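# Roll a photo and sink it into a standing tube

## Task

Roll the photo into a curl and push it completely down inside the tube that stands upright, keeping it free of any crease or fold.

## Robot and tools

Robot: two UR-style arms, left_arm and right_arm, each ending in a sixteen-motor four-finger hand (index, middle, ring, thumb). The right arm has a right hand; the left arm has its mirror image. Bases: left_arm at (+0.062, +0.320, +0.013) m, right_arm at (+0.035, -0.458, +0.013) m. A camera stand sits behind the arms.

Scene frame: origin at table-top height, halfway between the nominal bases. +z is up, +x points out over the table, and +y is toward left_arm. Image left and right do not match arm names. Hand poses, velocities and targets in results use this frame.

Hand point axes (right hand): +z runs along straight fingers toward the tips. +y points out of the palm face, which lies at y = -0.062. +x runs across the palm away from the thumb. On the left hand +x points toward the thumb instead. Straight fingertips end about 0.156 m beyond the hand point in z. A rigid mast juts from the wrist on the palm side (z -0.16 to -0.11 m) and can strike things.

The 48-number row is used by execute_actions and move. One row covers both arms, every number in [-1, 1], even when only one arm moves:
1-6: left_arm dx, dy, dz, rx, ry, rz.
7-22: left hand motors in this order: index_mcp, index_abd, index_pip, index_dip, middle_mcp, middle_abd, middle_pip, middle_dip, ring_mcp, ring_abd, ring_pip, ring_dip, thumb_cmc, thumb_axl, thumb_mcp, thumb_ipl.
23-24: left current_limit, speed.
25-48: the same layout for right_arm and its hand.

Pose numbers are offsets, not poses. They run along the scene frame axes and count from the arm's Hand target as it stands when the action or move begins. 1.0 equals 0.6 m of travel or 180 degrees of turn. rx, ry, rz form one rotation vector, turning about the Hand target's position. Every row in one action counts from that same starting target, not from the row before it. Sending the same offset again in a new call moves the arm further. All zeros re-request the current Hand target. The controller limits each step's commanded orientation to 32 degrees from the measured one.

Hand motor numbers are absolute goal angles, not offsets. Each one is scaled between its hinge's two stops, and moving toward -1 bends. Straight positions: finger _mcp +0.75, _abd 0.00, _pip +0.58, _dip +0.70; thumb_cmc +0.71, thumb_axl +0.68, thumb_mcp +0.23, thumb_ipl +0.17. A 0 is a real goal. To leave a hand unchanged, copy back its hand_goal, hand_current_limit and hand_speed. current_limit maps -1..+1 onto 0..550 mA. speed maps to (speed+1)/2 of 8.5 rad/s. Both start at +0.4 and -0.6 and stay as last written.

Tools:
- execute_actions(actions, cameras): actions is a list of actions; each action holds up to 15 rows, one per 1/30 s step, and lasts 0.5 s. A short action repeats its last row. An empty list returns images. cameras is a list of names, ["all"], or [].
- move(target, speed, blend, stop_force, zero, blocking, cameras): target is one 48-number row or a list of up to 15 rows, all offsets from the same starting Hand targets. speed is in m/s, from 0.002 to 3.6, default 0.25. blend is a corner-rounding radius in m. stop_force is in N, from 3 to 120, and ends an arm's path when its wrist sensor feels that much push. zero re-zeroes the sensor first (default true). blocking=false returns early and cannot be combined with stop_force. Moves run in straight lines, do not avoid obstacles, and stop after 10 s. The "move:" line reports done, off_target, moving, held or fault, plus any limits (paced, held).
- wait(seconds 0-10), stop(), zoom_image(camera, region [x0,y0,x1,y1], at most 504x504 px), zero_wrist_force(arm), read_manual(section), finished_scene(scene=1).

Cameras: cam_head_left, cam_head_right, cam_high, cam_low (896x504), cam_left_wrist, cam_right_wrist (672x504, fisheye).

Results report for each arm: end_effector_position (m), end_effector_quat_wxyz, velocities, Hand target, Joint positions and torques, and Wrist force and torque in the hand's own axes, plus a peak line. For each hand: hand_goal, hand_measured, hand_current_ma, hand_state (moving, goal, blocked, overload), hand_current_limit and hand_speed. A hand point often settles short of its target; the next command asks for it again.

Avoid:
- Torque faults (wrist joints 24.3 N m) and forces around 150 N on an arm. Either stops that arm for 10 s.
- Any arm-to-arm contact, including one hand gripping the other.
- Hitting fixed or heavy objects hard, which fails the scene.
- Letting anything fall or be left off the table, which also fails.
- Finger motors at 495 mA or more for 5 s; they shut down.
- Motors reaching 85 C, which brakes the arm for 30-60 s.
- Fast moves, and targets set beyond a firm contact.
- Passing close to an arm's own base.
- Dropping or releasing the photo while it is still moving.

The photo must end up inside the tube and stay there once the robot lets go.

Each tool is called after "Call:" as name(argument=value, ...), one argument or row to a line, values as JSON.

## Session

Call:
execute_actions(
  actions=[],
)

Scene clock: 0.00 s.
left_arm: end_effector_position=(+0.4064, +0.5877, +0.1519) hand_goal=(+0.754, +0.000, +0.576, +0.696, +0.754, +0.000, +0.576, +0.696, +0.754, +0.000, +0.576, +0.696, +0.714, +0.678, +0.226, +0.168) hand_measured=(+0.754, +0.000, +0.576, +0.696, +0.754, +0.000, +0.576, +0.696, +0.754, +0.000, +0.576, +0.696, +0.714, +0.678, +0.226, +0.168) hand_current_ma=(+0, +0, +0, +0, +0, +0, +0, +0, +0, +0, +0, +0, +0, +0, +0, +0) hand_state=(goal, goal, goal, goal, goal, goal, goal, goal, goal, goal, goal, goal, goal, goal, goal, goal) hand_current_limit=0.40 hand_speed=-0.60 end_effector_quat_wxyz=(+0.076, +0.923, -0.377, -0.001) | right_arm: end_effector_position=(+0.3762, -0.3340, +0.2286) hand_goal=(+0.754, +0.000, +0.576, +0.696, +0.754, +0.000, +0.576, +0.696, +0.754, +0.000, +0.576, +0.696, +0.714, +0.678, +0.226, +0.168) hand_measured=(+0.754, +0.000, +0.576, +0.696, +0.754, +0.000, +0.576, +0.696, +0.754, +0.000, +0.576, +0.696, +0.714, +0.678, +0.226, +0.168) hand_current_ma=(+0, +0, +0, +0, +0, +0, +0, +0, +0, +0, +0, +0, +0, +0, +0, +0) hand_state=(goal, goal, goal, goal, goal, goal, goal, goal, goal, goal, goal, goal, goal, goal, goal, goal) hand_current_limit=0.40 hand_speed=-0.60 end_effector_quat_wxyz=(+0.061, +0.595, +0.785, +0.164)
Joint positions: left_arm=[4.189 -1.813 -1.887 -1.163 1.545 -2.938] | right_arm=[-0.261 -2.446 2.582 -1.945 -1.31 -0.525]
Joint velocities: within noise
Joint torques (N m): no reading
Motor temperatures (°C): left_arm=[38 29 28 38 40 41] | right_arm=[33 36 38 38 39 41]
Wrist force (N): no reading
Wrist torque (N m): no reading
Wrist force, peak (N): no reading
Hand target: left_arm +0.4064, +0.5877, +0.1519; +0.076, +0.923, -0.377, -0.001 | right_arm +0.3762, -0.3340, +0.2286; +0.061, +0.595, +0.785, +0.164

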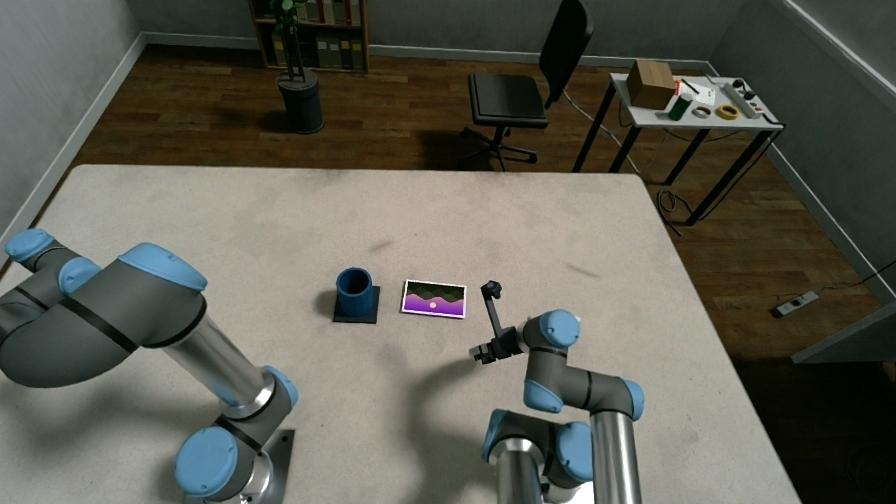

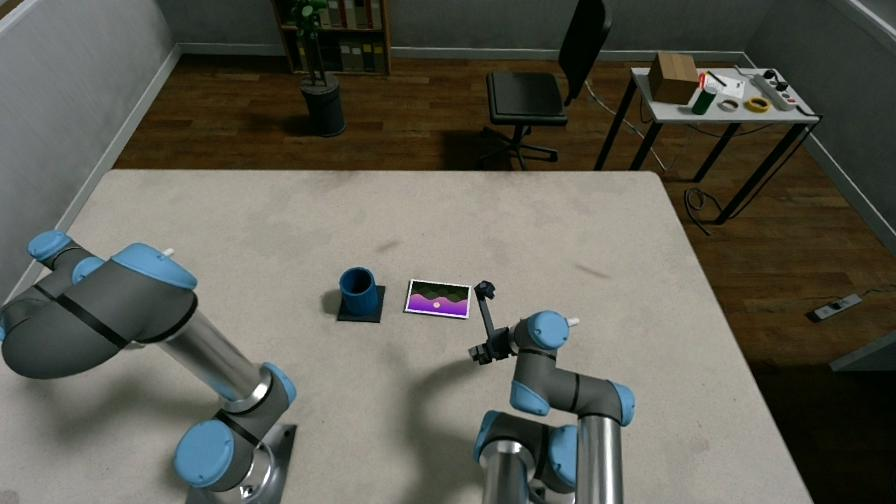

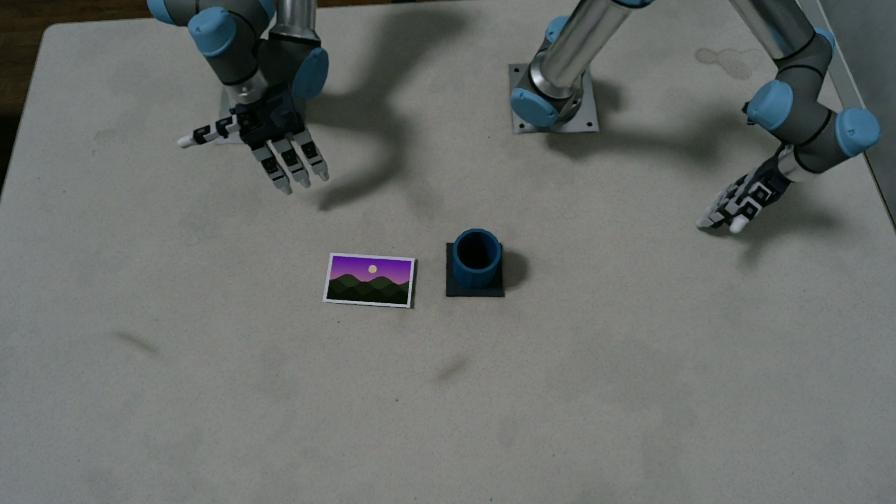

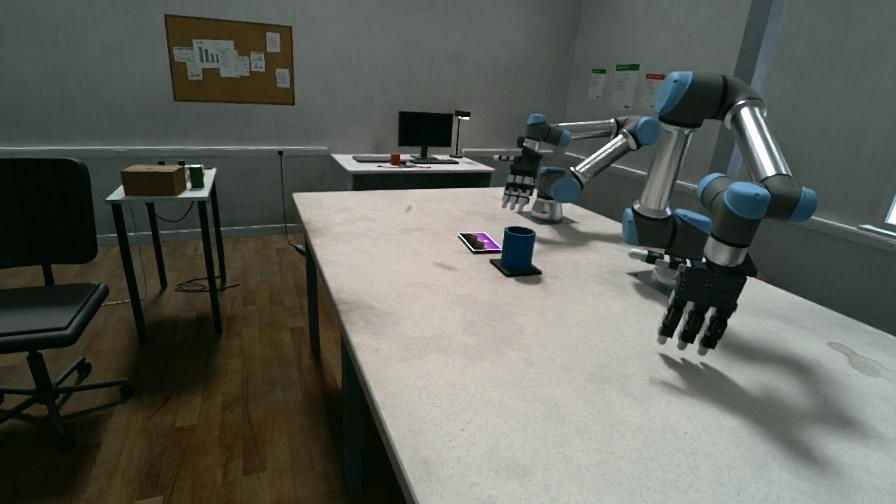

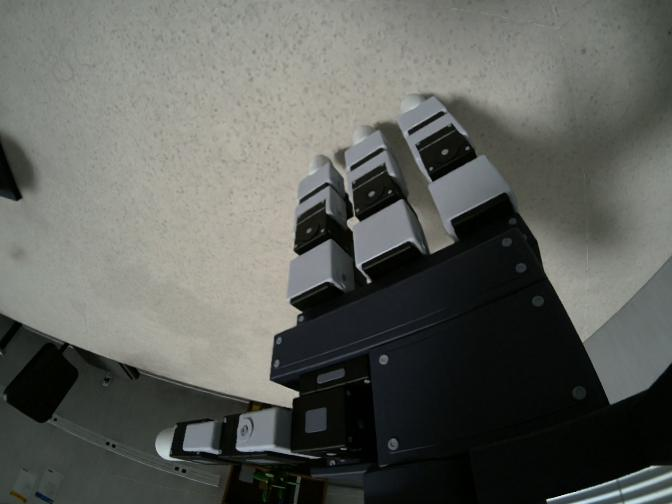

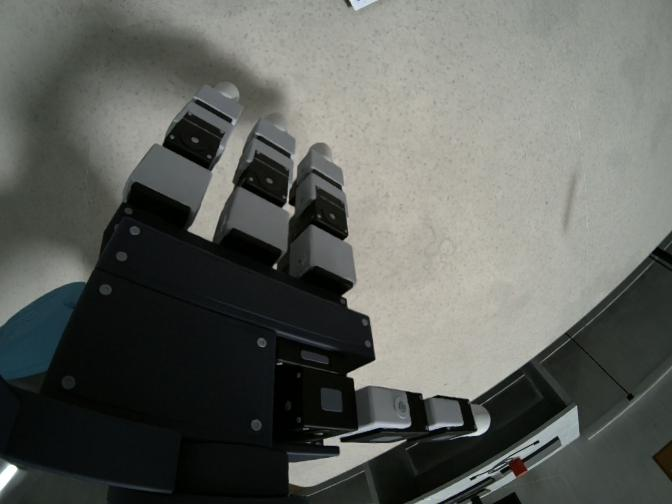

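Call:
zoom_image(
  camera="cam_high",
  region=[300, 200, 540, 330],
)

Call:
zoom_image(
  camera="cam_low",
  region=[430, 200, 570, 290],
)

Call:
zoom_image(
  camera="cam_head_right",
  region=[320, 250, 500, 340],
)

Scaled by 2.100 from the camera's 896x504 image, which has a finer 1280x720 frame.

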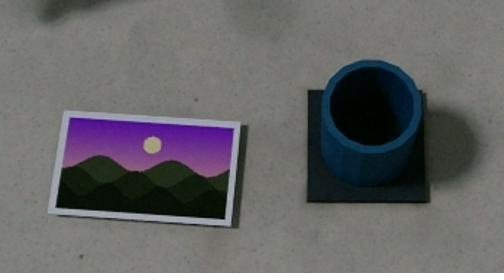

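Scaled by 3.600 from the camera's 896x504 image, which has a finer 1280x720 frame.

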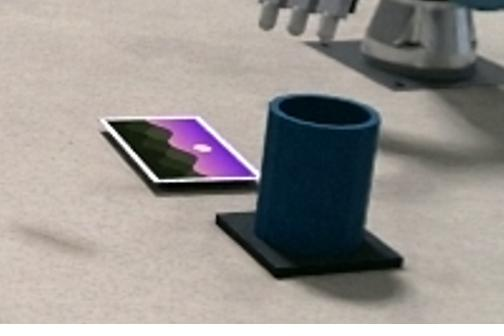

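Scaled by 2.800 from the camera's 896x504 image, which has a finer 1280x720 frame.

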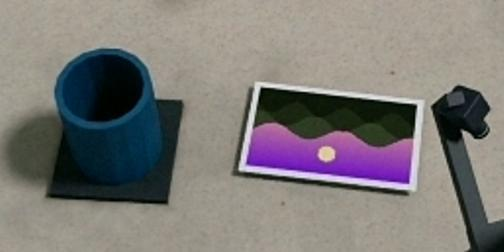

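Call:
zoom_image(
  camera="cam_low",
  region=[450, 222, 510, 262],
)

Call:
zoom_image(
  camera="cam_high",
  region=[315, 245, 425, 315],
)

Call:
zoom_image(
  camera="cam_high",
  region=[435, 220, 515, 305],
)

Call:
zoom_image(
  camera="cam_head_left",
  region=[390, 270, 480, 325],
)

Scaled by 8.400 from the camera's 896x504 image, which has a finer 1280x720 frame.

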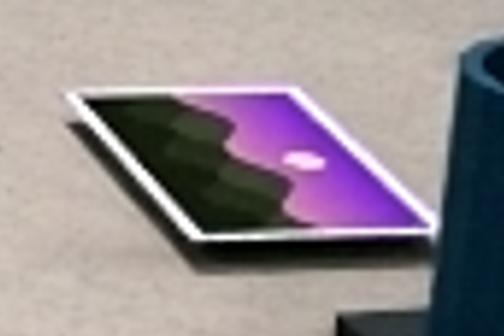

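Scaled by 4.582 from the camera's 896x504 image, which has a finer 1280x720 frame.

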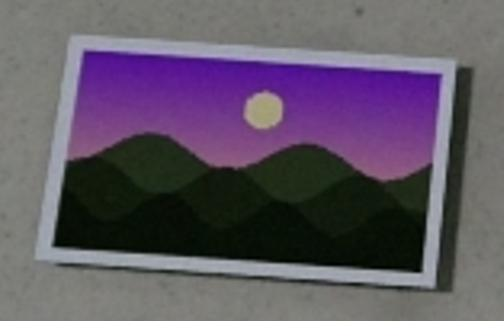

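Scaled by 5.929 from the camera's 896x504 image, which has a finer 1280x720 frame.

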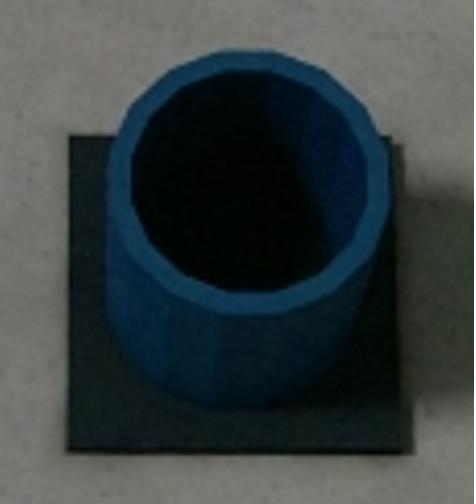

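Scaled by 5.600 from the camera's 896x504 image, which has a finer 1280x720 frame.

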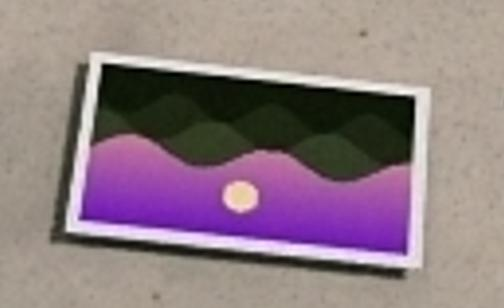

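Call:
zoom_image(
  camera="cam_high",
  region=[170, 80, 350, 210],
)

Call:
zoom_image(
  camera="cam_high",
  region=[680, 120, 860, 250],
)

Call:
zoom_image(
  camera="cam_high",
  region=[490, 0, 620, 140],
)

Call:
zoom_image(
  camera="cam_low",
  region=[480, 90, 620, 230],
)

Call:
zoom_image(
  camera="cam_low",
  region=[620, 160, 800, 360],
)

Scaled by 2.800 from the camera's 896x504 image, which has a finer 1280x720 frame.

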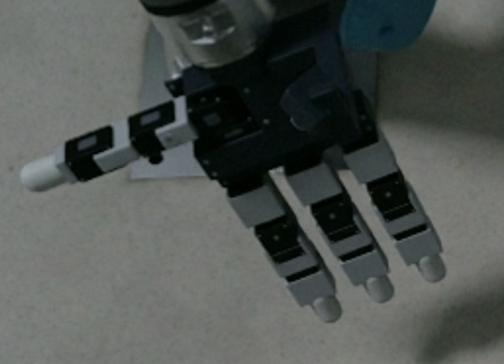

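Scaled by 2.800 from the camera's 896x504 image, which has a finer 1280x720 frame.

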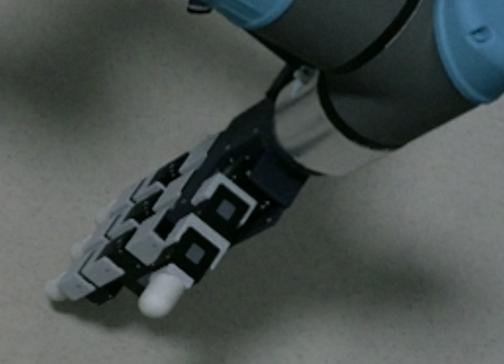

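Scaled by 3.600 from the camera's 896x504 image, which has a finer 1280x720 frame.

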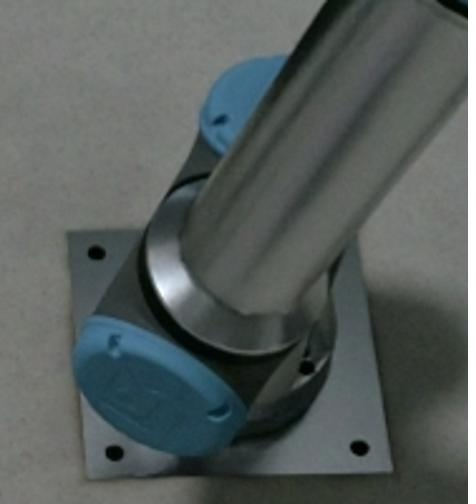

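Scaled by 3.600 from the camera's 896x504 image, which has a finer 1280x720 frame.

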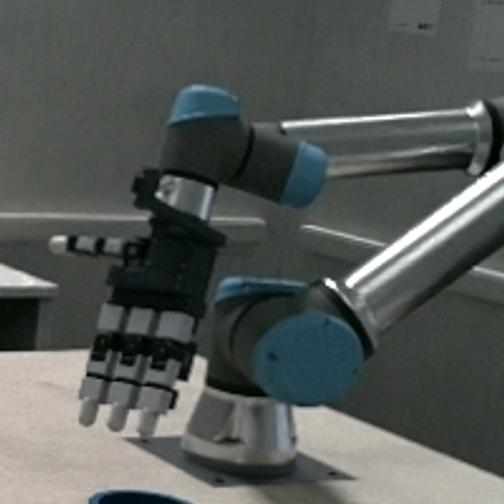

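Scaled by 2.520 from the camera's 896x504 image, which has a finer 1280x720 frame.

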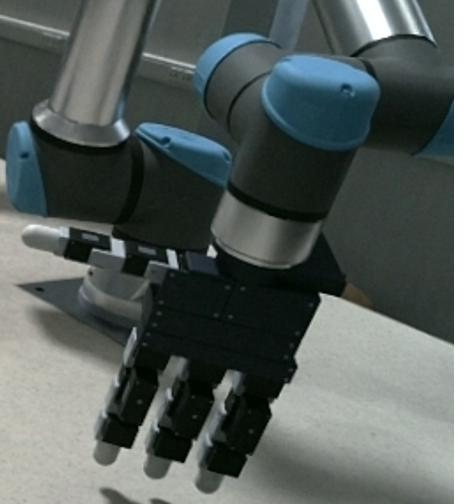

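Call:
move(
  target=[0.0, 0.1333, 0.1333, 0.0497, -0.0007, 0.2467, 0.754, 0.0, 0.576, 0.696, 0.754, 0.0, 0.576, 0.696, 0.754, 0.0, 0.576, 0.696, 0.714, 0.678, 0.226, 0.168, 0.4, -0.6, 0.0, 0.0, 0.0833, -0.1126, 0.0419, 0.4084, 0.754, 0.0, 0.576, 0.696, 0.754, 0.0, 0.576, 0.696, 0.754, 0.0, 0.576, 0.696, 0.714, 0.678, 0.226, 0.168, 0.4, -0.6],
  speed=0.15,
  cameras=["all"],
)

Scene clock: 9.17 s.
left_arm: end_effector_position=(+0.4063, +0.6677, +0.2320) hand_goal=(+0.754, +0.000, +0.576, +0.696, +0.754, +0.000, +0.576, +0.696, +0.754, +0.000, +0.576, +0.696, +0.714, +0.678, +0.226, +0.168) hand_measured=(+0.754, +0.000, +0.576, +0.696, +0.754, +0.000, +0.576, +0.696, +0.754, +0.000, +0.576, +0.696, +0.714, +0.678, +0.224, +0.168) hand_current_ma=(+0, +0, +0, +0, +0, +0, +0, +0, +0, +0, +0, +0, +0, +0, -1, +0) hand_state=(goal, goal, goal, goal, goal, goal, goal, goal, goal, goal, goal, goal, goal, goal, goal, goal) hand_current_limit=0.40 hand_speed=-0.60 end_effector_quat_wxyz=(+0.000, +1.000, +0.001, +0.000) | right_arm: end_effector_position=(+0.3763, -0.3339, +0.2786) hand_goal=(+0.754, +0.000, +0.576, +0.696, +0.754, +0.000, +0.576, +0.696, +0.754, +0.000, +0.576, +0.696, +0.714, +0.678, +0.226, +0.168) hand_measured=(+0.754, +0.000, +0.576, +0.696, +0.754, +0.000, +0.576, +0.696, +0.754, +0.000, +0.576, +0.696, +0.714, +0.678, +0.224, +0.168) hand_current_ma=(-1, +0, +3, +0, -2, +0, +3, +0, -2, +0, +3, +0, +3, -3, -14, -2) hand_state=(goal, goal, goal, goal, goal, goal, goal, goal, goal, goal, goal, goal, goal, goal, goal, goal) hand_current_limit=0.40 hand_speed=-0.60 end_effector_quat_wxyz=(+0.000, +0.000, +1.000, +0.000)
Joint positions: left_arm=[4.372 -1.701 -1.794 -1.218 1.571 -3.533] | right_arm=[-0.283 -2.055 2.167 -1.683 -1.571 -1.876]
Joint torques (N m): left_arm=[-12.03 17.53 14.13 3.05 -0.5 0.51] | right_arm=[-9.48 -13.99 -10 -0.79 1.77 0.01]
Wrist force (N): left_arm=[-0.2 0.2 -0.4] | right_arm=[0.0 0.4 -0.3]
Wrist torque (N m): left_arm=[0.07 0.02 -0.03] | right_arm=[0.02 0.03 -0.04]
Wrist force, peak (N): left_arm=[-0.5 0.4 -0.4] | right_arm=[-0.2 0.2 -0.5]
Hand target: left_arm +0.4064, +0.6676, +0.2319; +0.000, +1.000, +0.001, +0.000 | right_arm +0.3762, -0.3340, +0.2786; +0.000, +0.000, +1.000, +0.000
Off the commanded pose: left_arm 0.000 m, 0 deg | right_arm 0.000 m, 0 deg.
move: done

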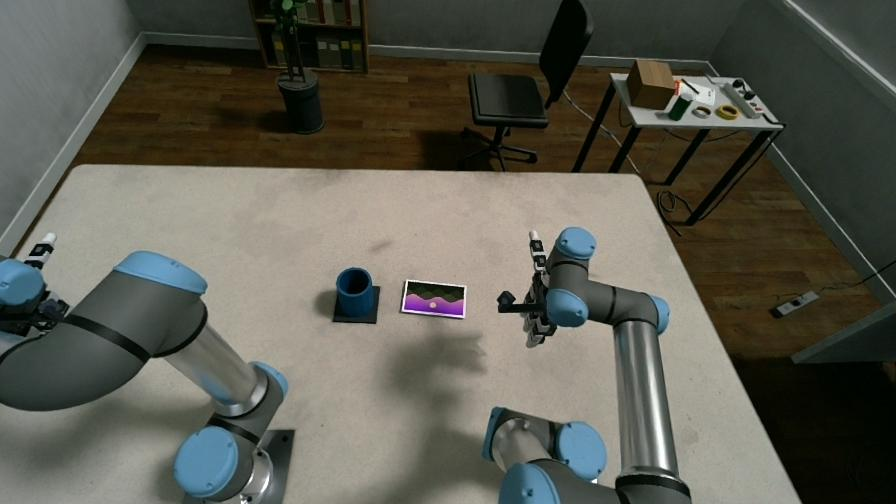

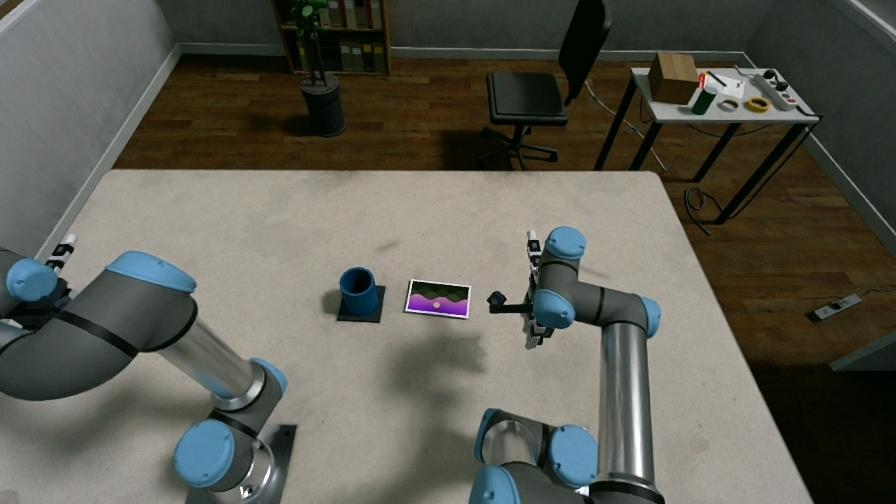

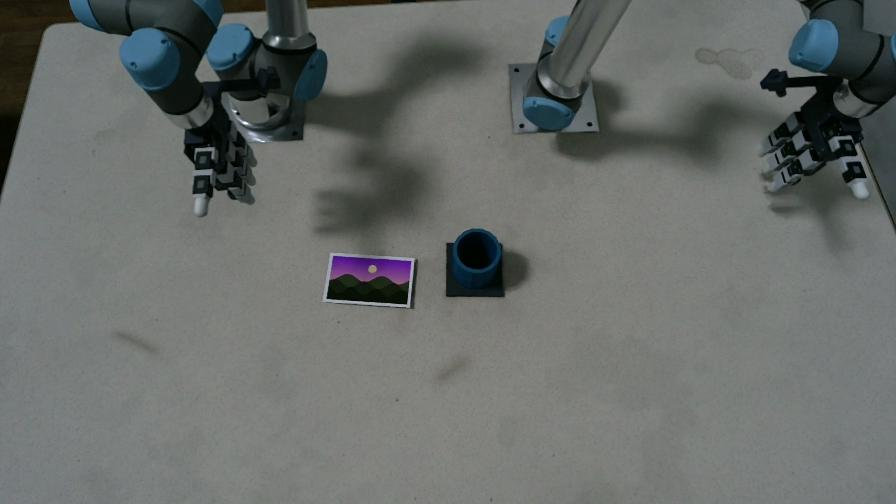

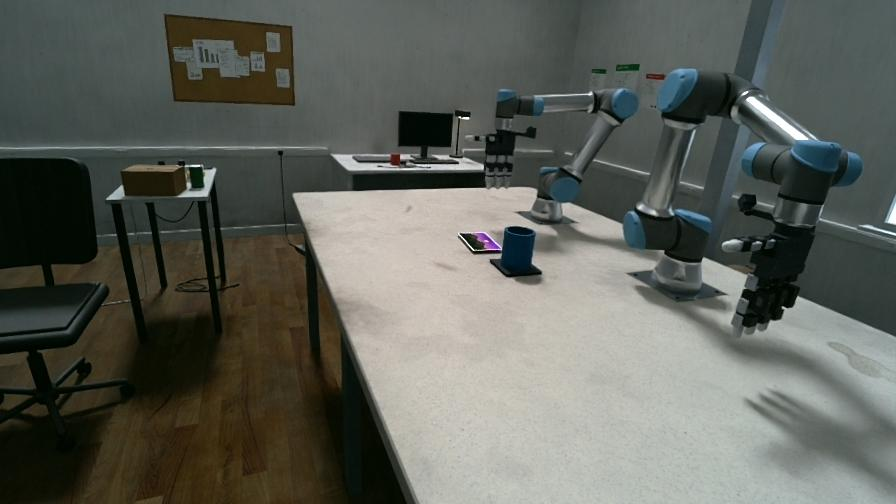

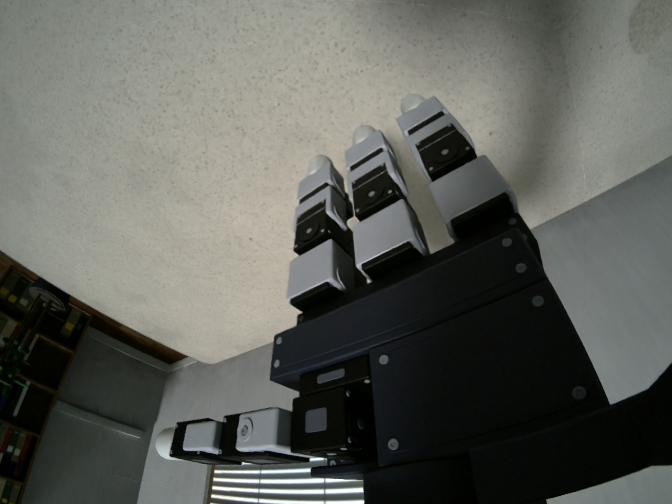

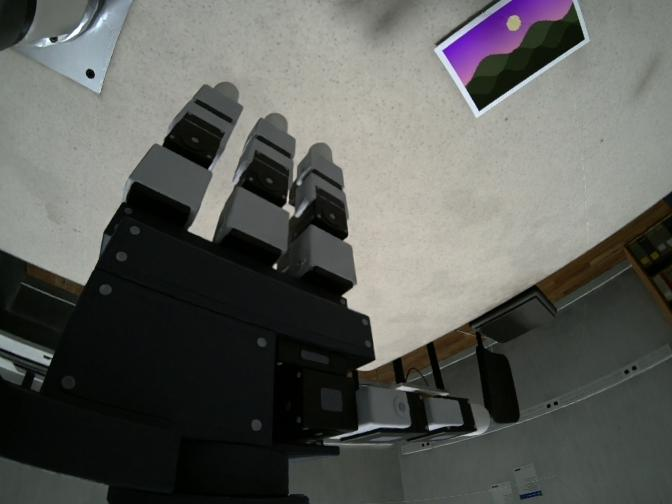

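Call:
zoom_image(
  camera="cam_high",
  region=[180, 50, 340, 220],
)

Call:
zoom_image(
  camera="cam_high",
  region=[490, 0, 620, 140],
)

Call:
zoom_image(
  camera="cam_high",
  region=[740, 60, 890, 210],
)

Scaled by 2.965 from the camera's 896x504 image, which has a finer 1280x720 frame.

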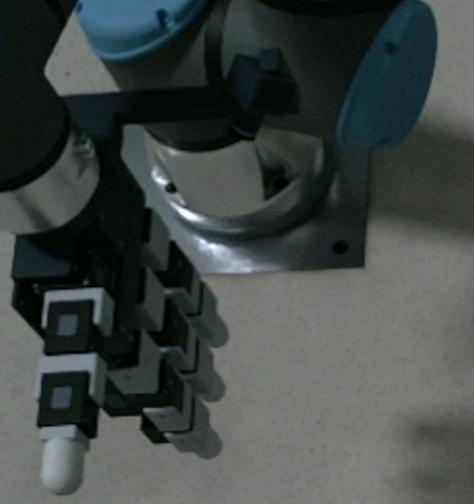

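Scaled by 3.600 from the camera's 896x504 image, which has a finer 1280x720 frame.

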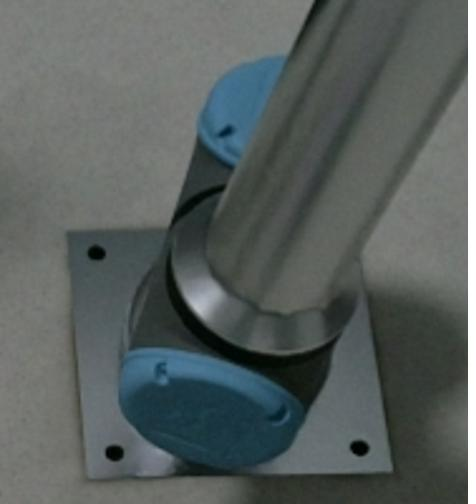

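Scaled by 3.360 from the camera's 896x504 image, which has a finer 1280x720 frame.

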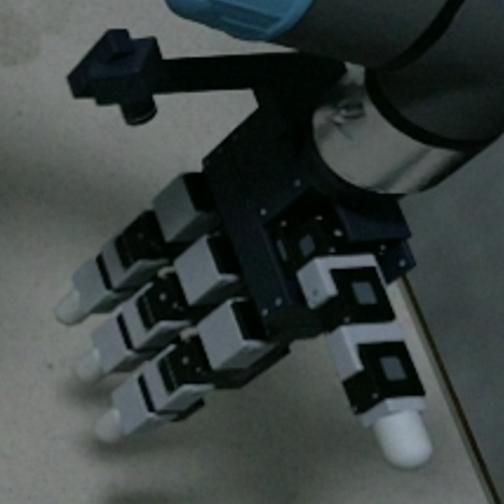

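Call:
move(
  target=[0.0833, -0.6667, 0.1667, 0.0, 0.0, -0.0444, 0.754, 0.0, 0.576, 0.696, 0.754, 0.0, 0.576, 0.696, 0.754, 0.0, 0.576, 0.696, 0.714, 0.678, 0.226, 0.168, 0.4, -0.6, 0.2843, -0.0687, -0.1347, 0.16635, -0.01166, -0.04343, 0.3425, 0.0, 0.576, 0.696, 0.3425, 0.0, 0.576, 0.696, 0.3425, 0.0, 0.576, 0.696, 0.714, 0.678, 0.226, 0.168, 0.4, -0.6],
  speed=0.2,
  cameras=["cam_high", "cam_head_right", "cam_right_wrist"],
)

Scene clock: 20.97 s.
left_arm: end_effector_position=(+0.4564, +0.2677, +0.3319) hand_goal=(+0.754, +0.000, +0.576, +0.696, +0.754, +0.000, +0.576, +0.696, +0.754, +0.000, +0.576, +0.696, +0.714, +0.678, +0.226, +0.168) hand_measured=(+0.754, +0.000, +0.576, +0.696, +0.754, +0.000, +0.576, +0.696, +0.754, +0.000, +0.576, +0.696, +0.714, +0.678, +0.224, +0.168) hand_current_ma=(+0, +0, +0, +0, +0, +0, +0, +0, +0, +0, +0, +0, +0, +0, -1, +0) hand_state=(goal, goal, goal, goal, goal, goal, goal, goal, goal, goal, goal, goal, goal, goal, goal, goal) hand_current_limit=0.40 hand_speed=-0.60 end_effector_quat_wxyz=(+0.000, +0.998, -0.069, +0.000) | right_arm: end_effector_position=(+0.5468, -0.3753, +0.1978) hand_goal=(+0.342, +0.000, +0.576, +0.696, +0.342, +0.000, +0.576, +0.696, +0.342, +0.000, +0.576, +0.696, +0.714, +0.678, +0.226, +0.168) hand_measured=(+0.352, +0.000, +0.576, +0.696, +0.352, +0.000, +0.576, +0.696, +0.352, +0.000, +0.576, +0.696, +0.716, +0.678, +0.224, +0.168) hand_current_ma=(+44, +0, +3, +0, +47, +0, +3, +0, +48, +0, +3, +0, +12, -3, -14, -2) hand_state=(goal, goal, goal, goal, goal, goal, goal, goal, goal, goal, goal, goal, goal, goal, goal, goal) hand_current_limit=0.40 hand_speed=-0.60 end_effector_quat_wxyz=(+0.019, +0.068, +0.964, +0.258)
Joint positions: left_arm=[3.636 -1.261 -1.929 -1.523 1.571 -4.13] | right_arm=[-0.477 -1.487 2.099 -1.984 -1.084 -1.979]
Joint torques (N m): left_arm=[-10.49 15.44 15.76 3.3 1.39 -0.94] | right_arm=[11.24 -19.92 -6.17 0.47 1.26 1.68]
Wrist force (N): left_arm=[-0.3 0.3 0.1] | right_arm=[0.0 0.2 0.2]
Wrist torque (N m): left_arm=[0.05 0.02 -0.06] | right_arm=[0.10 0.02 0.00]
Wrist force, peak (N): left_arm=[0.1 1.9 -0.5] | right_arm=[0.9 0.5 -0.7]
Hand target: left_arm +0.4564, +0.2676, +0.3319; +0.000, +0.998, -0.069, +0.000 | right_arm +0.5468, -0.3752, +0.1978; +0.018, +0.068, +0.964, +0.258
Off the commanded pose: left_arm 0.000 m, 0 deg | right_arm 0.000 m, 0 deg.
move: done
Images, in order (width x height): cam_head_right 896x504, cam_high 896x504, cam_right_wrist 672x504.

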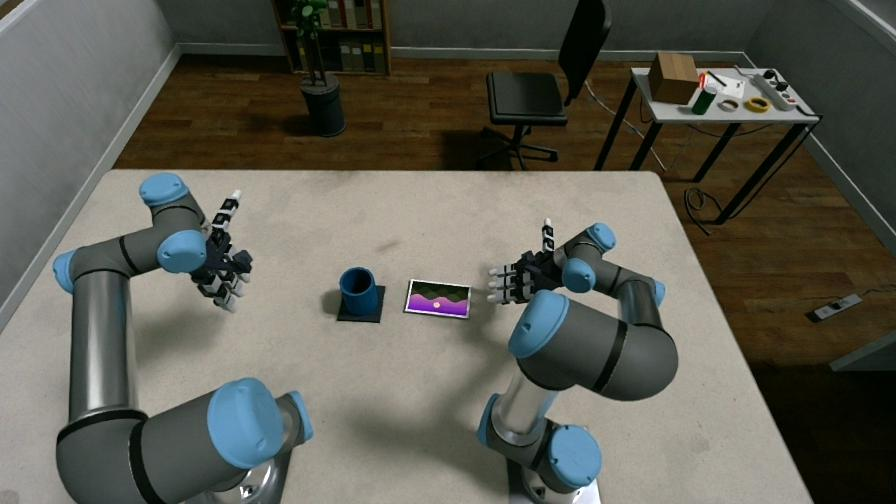

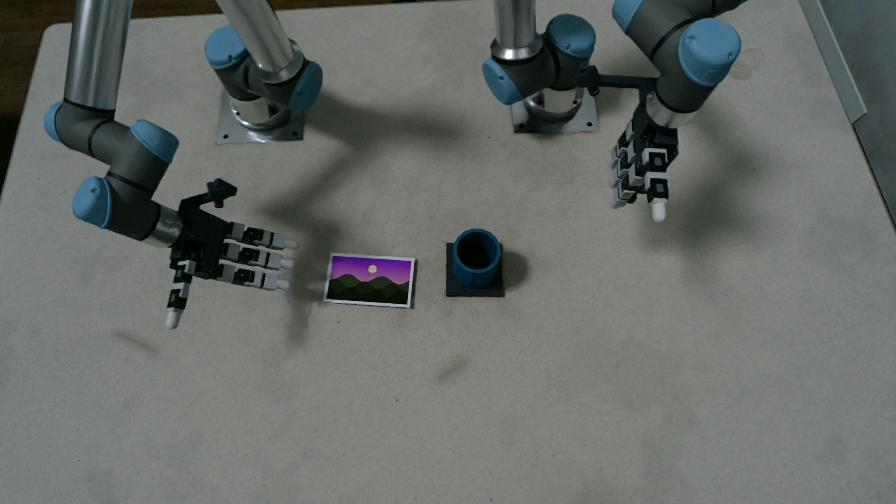

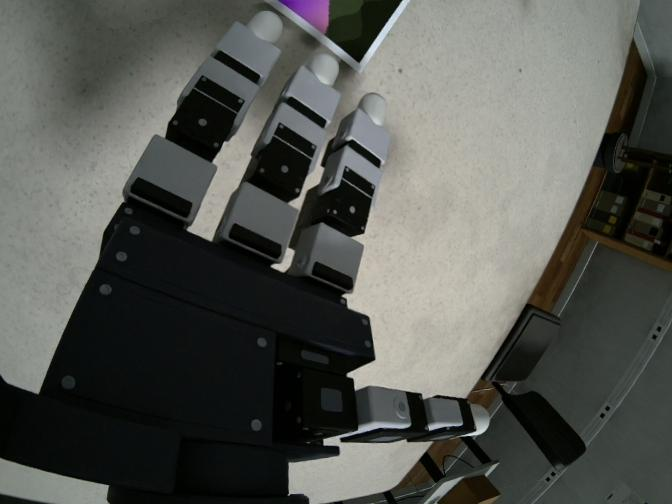

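Call:
zoom_image(
  camera="cam_high",
  region=[210, 190, 340, 340],
)

Call:
zoom_image(
  camera="cam_right_wrist",
  region=[140, 0, 460, 200],
)

Scaled by 3.360 from the camera's 896x504 image, which has a finer 1280x720 frame.

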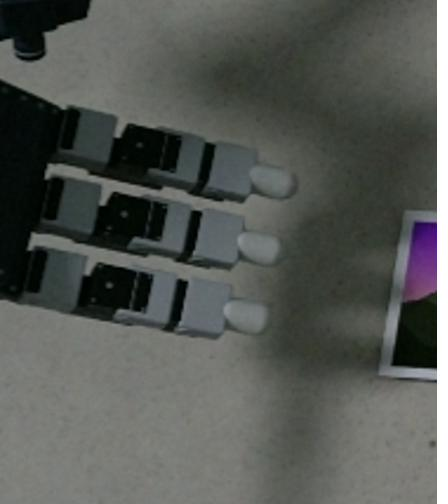

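Scaled by 1.575 from the camera's 672x504 image, which has a finer 960x720 frame.

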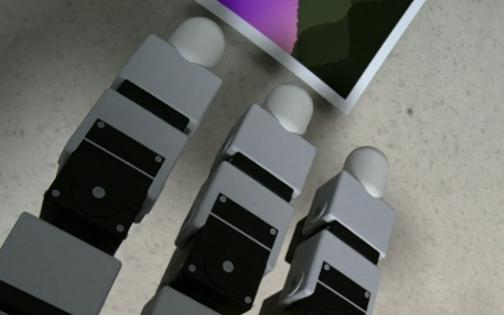

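Call:
move(
  target=[0.1992, -0.6667, -0.0332, 0.0, 0.0, 0.0, 0.754, 0.0, 0.576, 0.696, 0.754, 0.0, 0.576, 0.696, 0.754, 0.0, 0.576, 0.696, 0.714, 0.678, 0.226, 0.168, 0.4, -0.6, 0.0, 0.0, 0.0, 0.0, 0.0, 0.0, 0.3425, 0.0, 0.576, 0.696, 0.3425, 0.0, 0.576, 0.696, 0.3425, 0.0, 0.576, 0.696, 0.714, 0.678, 0.226, 0.168, 0.4, -0.6],
  speed=0.2,
  cameras=["all"],
)

Scene clock: 24.07 s.
left_arm: end_effector_position=(+0.5759, -0.1323, +0.3120) hand_goal=(+0.754, +0.000, +0.576, +0.696, +0.754, +0.000, +0.576, +0.696, +0.754, +0.000, +0.576, +0.696, +0.714, +0.678, +0.226, +0.168) hand_measured=(+0.754, +0.000, +0.576, +0.696, +0.754, +0.000, +0.576, +0.696, +0.754, +0.000, +0.576, +0.696, +0.714, +0.678, +0.224, +0.168) hand_current_ma=(+0, +0, +0, +0, +0, +0, +0, +0, +0, +0, +0, +0, +0, +0, -1, +0) hand_state=(goal, goal, goal, goal, goal, goal, goal, goal, goal, goal, goal, goal, goal, goal, goal, goal) hand_current_limit=0.40 hand_speed=-0.60 end_effector_quat_wxyz=(+0.000, +0.998, -0.069, +0.000) | right_arm: end_effector_position=(+0.5468, -0.3752, +0.1978) hand_goal=(+0.342, +0.000, +0.576, +0.696, +0.342, +0.000, +0.576, +0.696, +0.342, +0.000, +0.576, +0.696, +0.714, +0.678, +0.226, +0.168) hand_measured=(+0.352, +0.000, +0.576, +0.696, +0.352, +0.000, +0.576, +0.696, +0.352, +0.000, +0.576, +0.696, +0.716, +0.678, +0.224, +0.168) hand_current_ma=(+44, +0, +3, +0, +47, +0, +3, +0, +48, +0, +3, +0, +12, -3, -14, -2) hand_state=(goal, goal, goal, goal, goal, goal, goal, goal, goal, goal, goal, goal, goal, goal, goal, goal) hand_current_limit=0.40 hand_speed=-0.60 end_effector_quat_wxyz=(+0.018, +0.068, +0.964, +0.258)
Joint positions: left_arm=[2.78 -1.851 -1.4 -1.462 1.571 -4.986] | right_arm=[-0.477 -1.487 2.099 -1.984 -1.084 -1.979]
Joint torques (N m): left_arm=[-1.07 27.74 30.05 4.31 0.81 -0.55] | right_arm=[12.06 -9.88 -7.06 -0.06 2.58 1.54]
Wrist force (N): left_arm=[-0.5 0.1 -0.1] | right_arm=[0.1 0.5 0.5]
Wrist torque (N m): left_arm=[0.03 0.01 -0.04] | right_arm=[0.12 0.01 0.00]
Wrist force, peak (N): left_arm=[0.3 1.9 -0.1] | right_arm=[-0.3 0.5 0.7]
Hand target: left_arm +0.5759, -0.1324, +0.3120; +0.000, +0.998, -0.069, +0.000 | right_arm +0.5468, -0.3752, +0.1978; +0.018, +0.068, +0.964, +0.258
Off the commanded pose: left_arm 0.000 m, 0 deg | right_arm 0.000 m, 0 deg.
move: done

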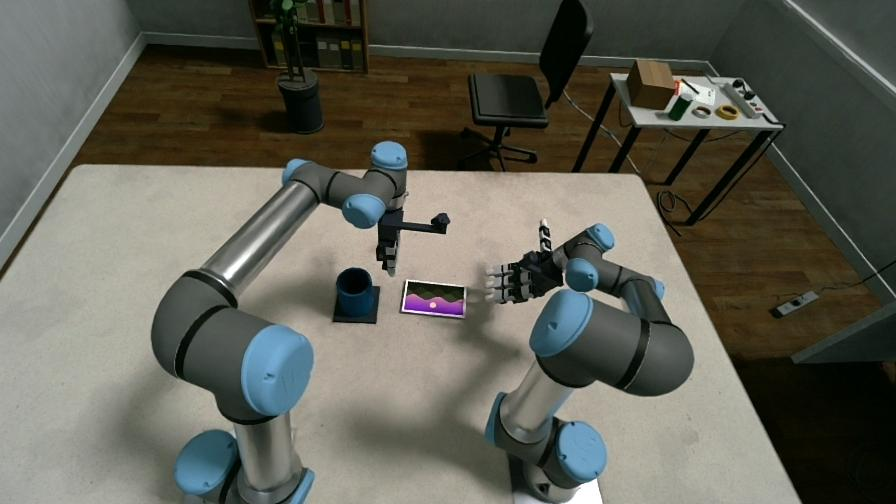

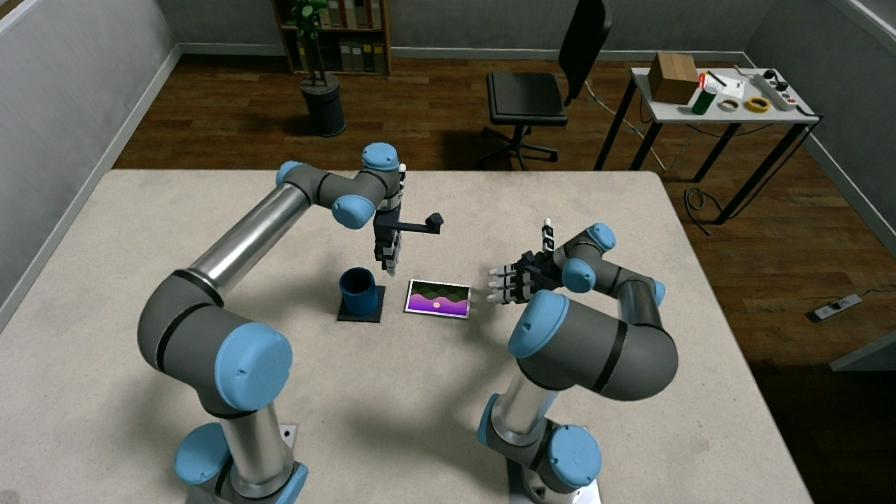

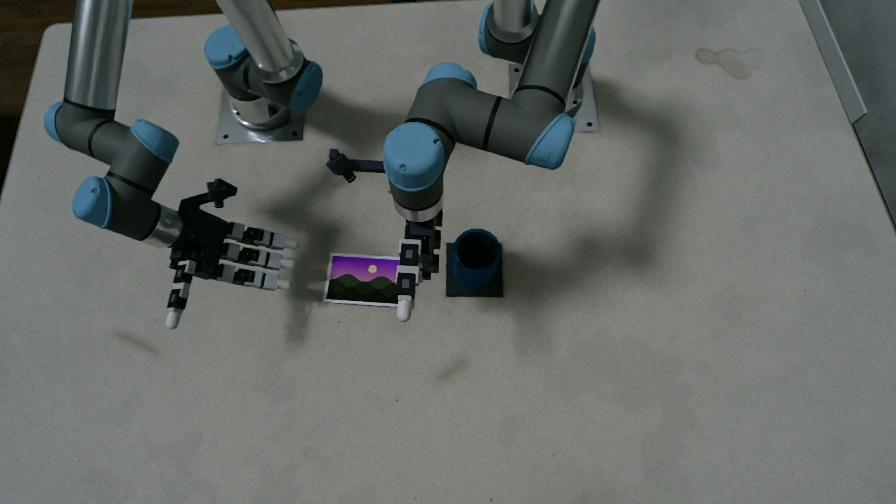

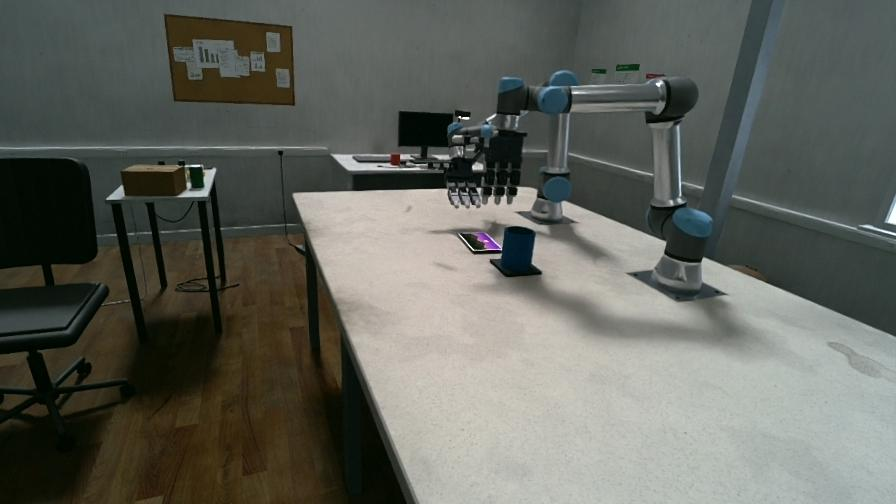

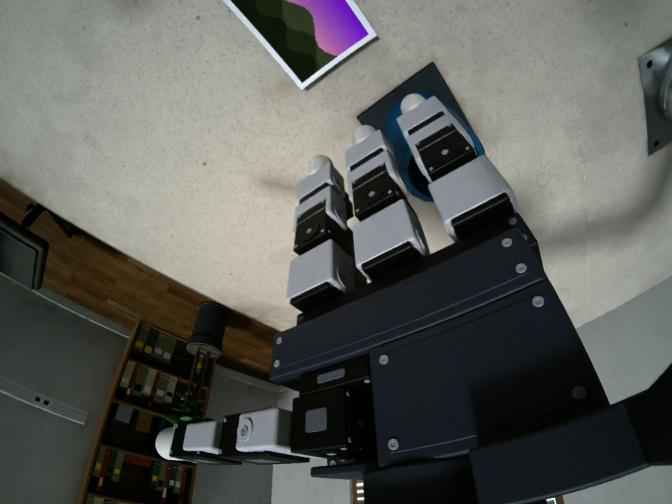

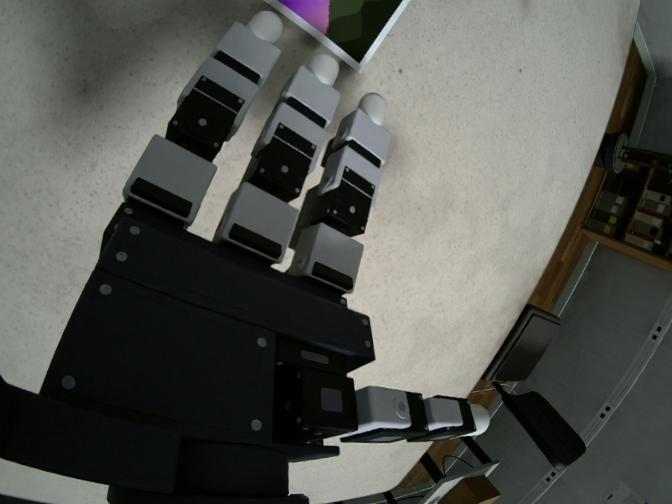

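Call:
move(
  target=[-0.066, 0.1593, 0.043, -0.165, 0.0232, 0.0, 0.3425, 0.0, 0.576, 0.696, 0.3425, 0.0, 0.576, 0.696, 0.3425, 0.0, 0.576, 0.696, 0.714, 0.678, 0.226, 0.168, 0.4, -0.6, -0.0625, 0.2427, 0.2333, 0.0, 0.0, 0.0, 0.3425, 0.0, 0.576, 0.696, 0.3425, 0.0, 0.576, 0.696, 0.3425, 0.0, 0.576, 0.696, 0.714, 0.678, 0.226, 0.168, 0.4, -0.6],
  speed=0.15,
  cameras=["cam_high", "cam_head_right", "cam_right_wrist"],
)

Scene clock: 26.73 s.
left_arm: end_effector_position=(+0.5363, -0.0368, +0.3378) hand_goal=(+0.342, +0.000, +0.576, +0.696, +0.342, +0.000, +0.576, +0.696, +0.342, +0.000, +0.576, +0.696, +0.714, +0.678, +0.226, +0.168) hand_measured=(+0.354, +0.000, +0.576, +0.696, +0.352, +0.000, +0.576, +0.696, +0.354, +0.000, +0.576, +0.696, +0.716, +0.678, +0.224, +0.168) hand_current_ma=(+10, +0, +0, +0, +8, +0, +0, +0, +10, +0, +0, +0, +1, +0, -1, +0) hand_state=(goal, goal, goal, goal, goal, goal, goal, goal, goal, goal, goal, goal, goal, goal, goal, goal) hand_current_limit=0.40 hand_speed=-0.60 end_effector_quat_wxyz=(+0.258, +0.964, -0.066, -0.018) | right_arm: end_effector_position=(+0.5093, -0.2295, +0.3379) hand_goal=(+0.342, +0.000, +0.576, +0.696, +0.342, +0.000, +0.576, +0.696, +0.342, +0.000, +0.576, +0.696, +0.714, +0.678, +0.226, +0.168) hand_measured=(+0.352, +0.000, +0.576, +0.696, +0.352, +0.000, +0.576, +0.696, +0.352, +0.000, +0.576, +0.696, +0.718, +0.678, +0.224, +0.168) hand_current_ma=(+44, +0, +3, +0, +47, +0, +3, +0, +48, +0, +3, +0, +15, -3, -14, -2) hand_state=(goal, goal, goal, goal, goal, goal, goal, goal, goal, goal, goal, goal, goal, goal, goal, goal) hand_current_limit=0.40 hand_speed=-0.60 end_effector_quat_wxyz=(+0.019, +0.067, +0.964, +0.258)
Joint positions: left_arm=[3.122 -1.595 -1.811 -1.348 1.049 -4.633] | right_arm=[-0.188 -1.745 1.992 -1.779 -1.049 -1.652]
Joint torques (N m): left_arm=[-6.03 15.46 23.55 3.77 -0.97 0.73] | right_arm=[-2.76 -2.04 -10.13 -4.66 -0.63 -0.42]
Wrist force (N): left_arm=[0.5 0.4 -0.1] | right_arm=[0.1 0.4 0.2]
Wrist torque (N m): left_arm=[0.10 0.01 0.05] | right_arm=[0.15 0.01 0.02]
Wrist force, peak (N): left_arm=[-0.2 0.8 -0.1] | right_arm=[0.2 1.3 -0.4]
Hand target: left_arm +0.5363, -0.0368, +0.3378; +0.258, +0.964, -0.066, -0.019 | right_arm +0.5093, -0.2296, +0.3377; +0.018, +0.068, +0.964, +0.258
Off the commanded pose: left_arm 0.000 m, 0 deg | right_arm 0.000 m, 0 deg.
move: done
Images, in order (width x height): cam_head_right 896x504, cam_high 896x504, cam_right_wrist 672x504.

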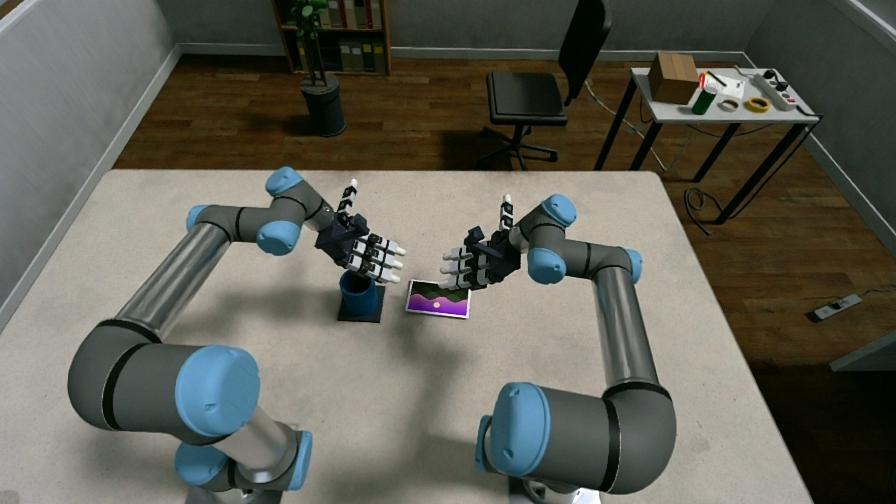

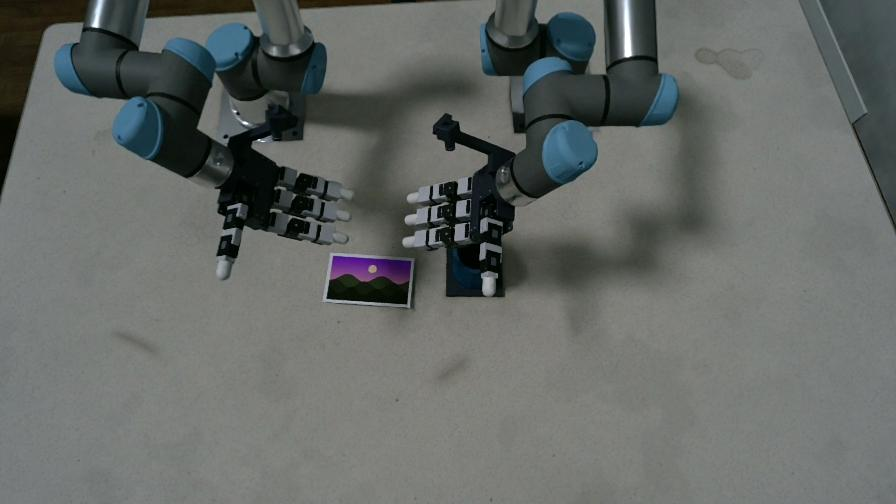

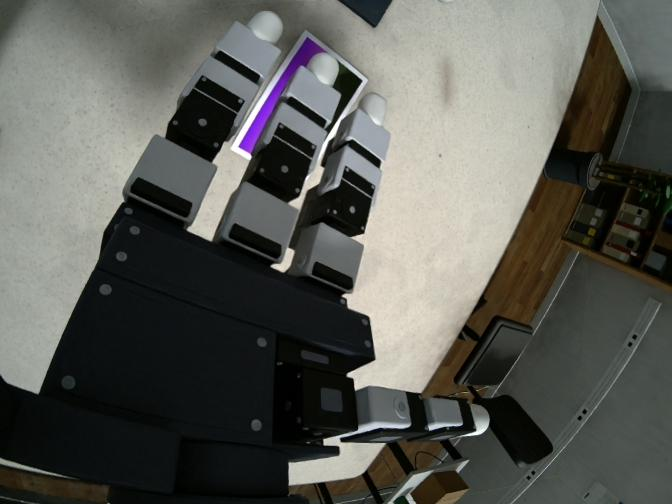

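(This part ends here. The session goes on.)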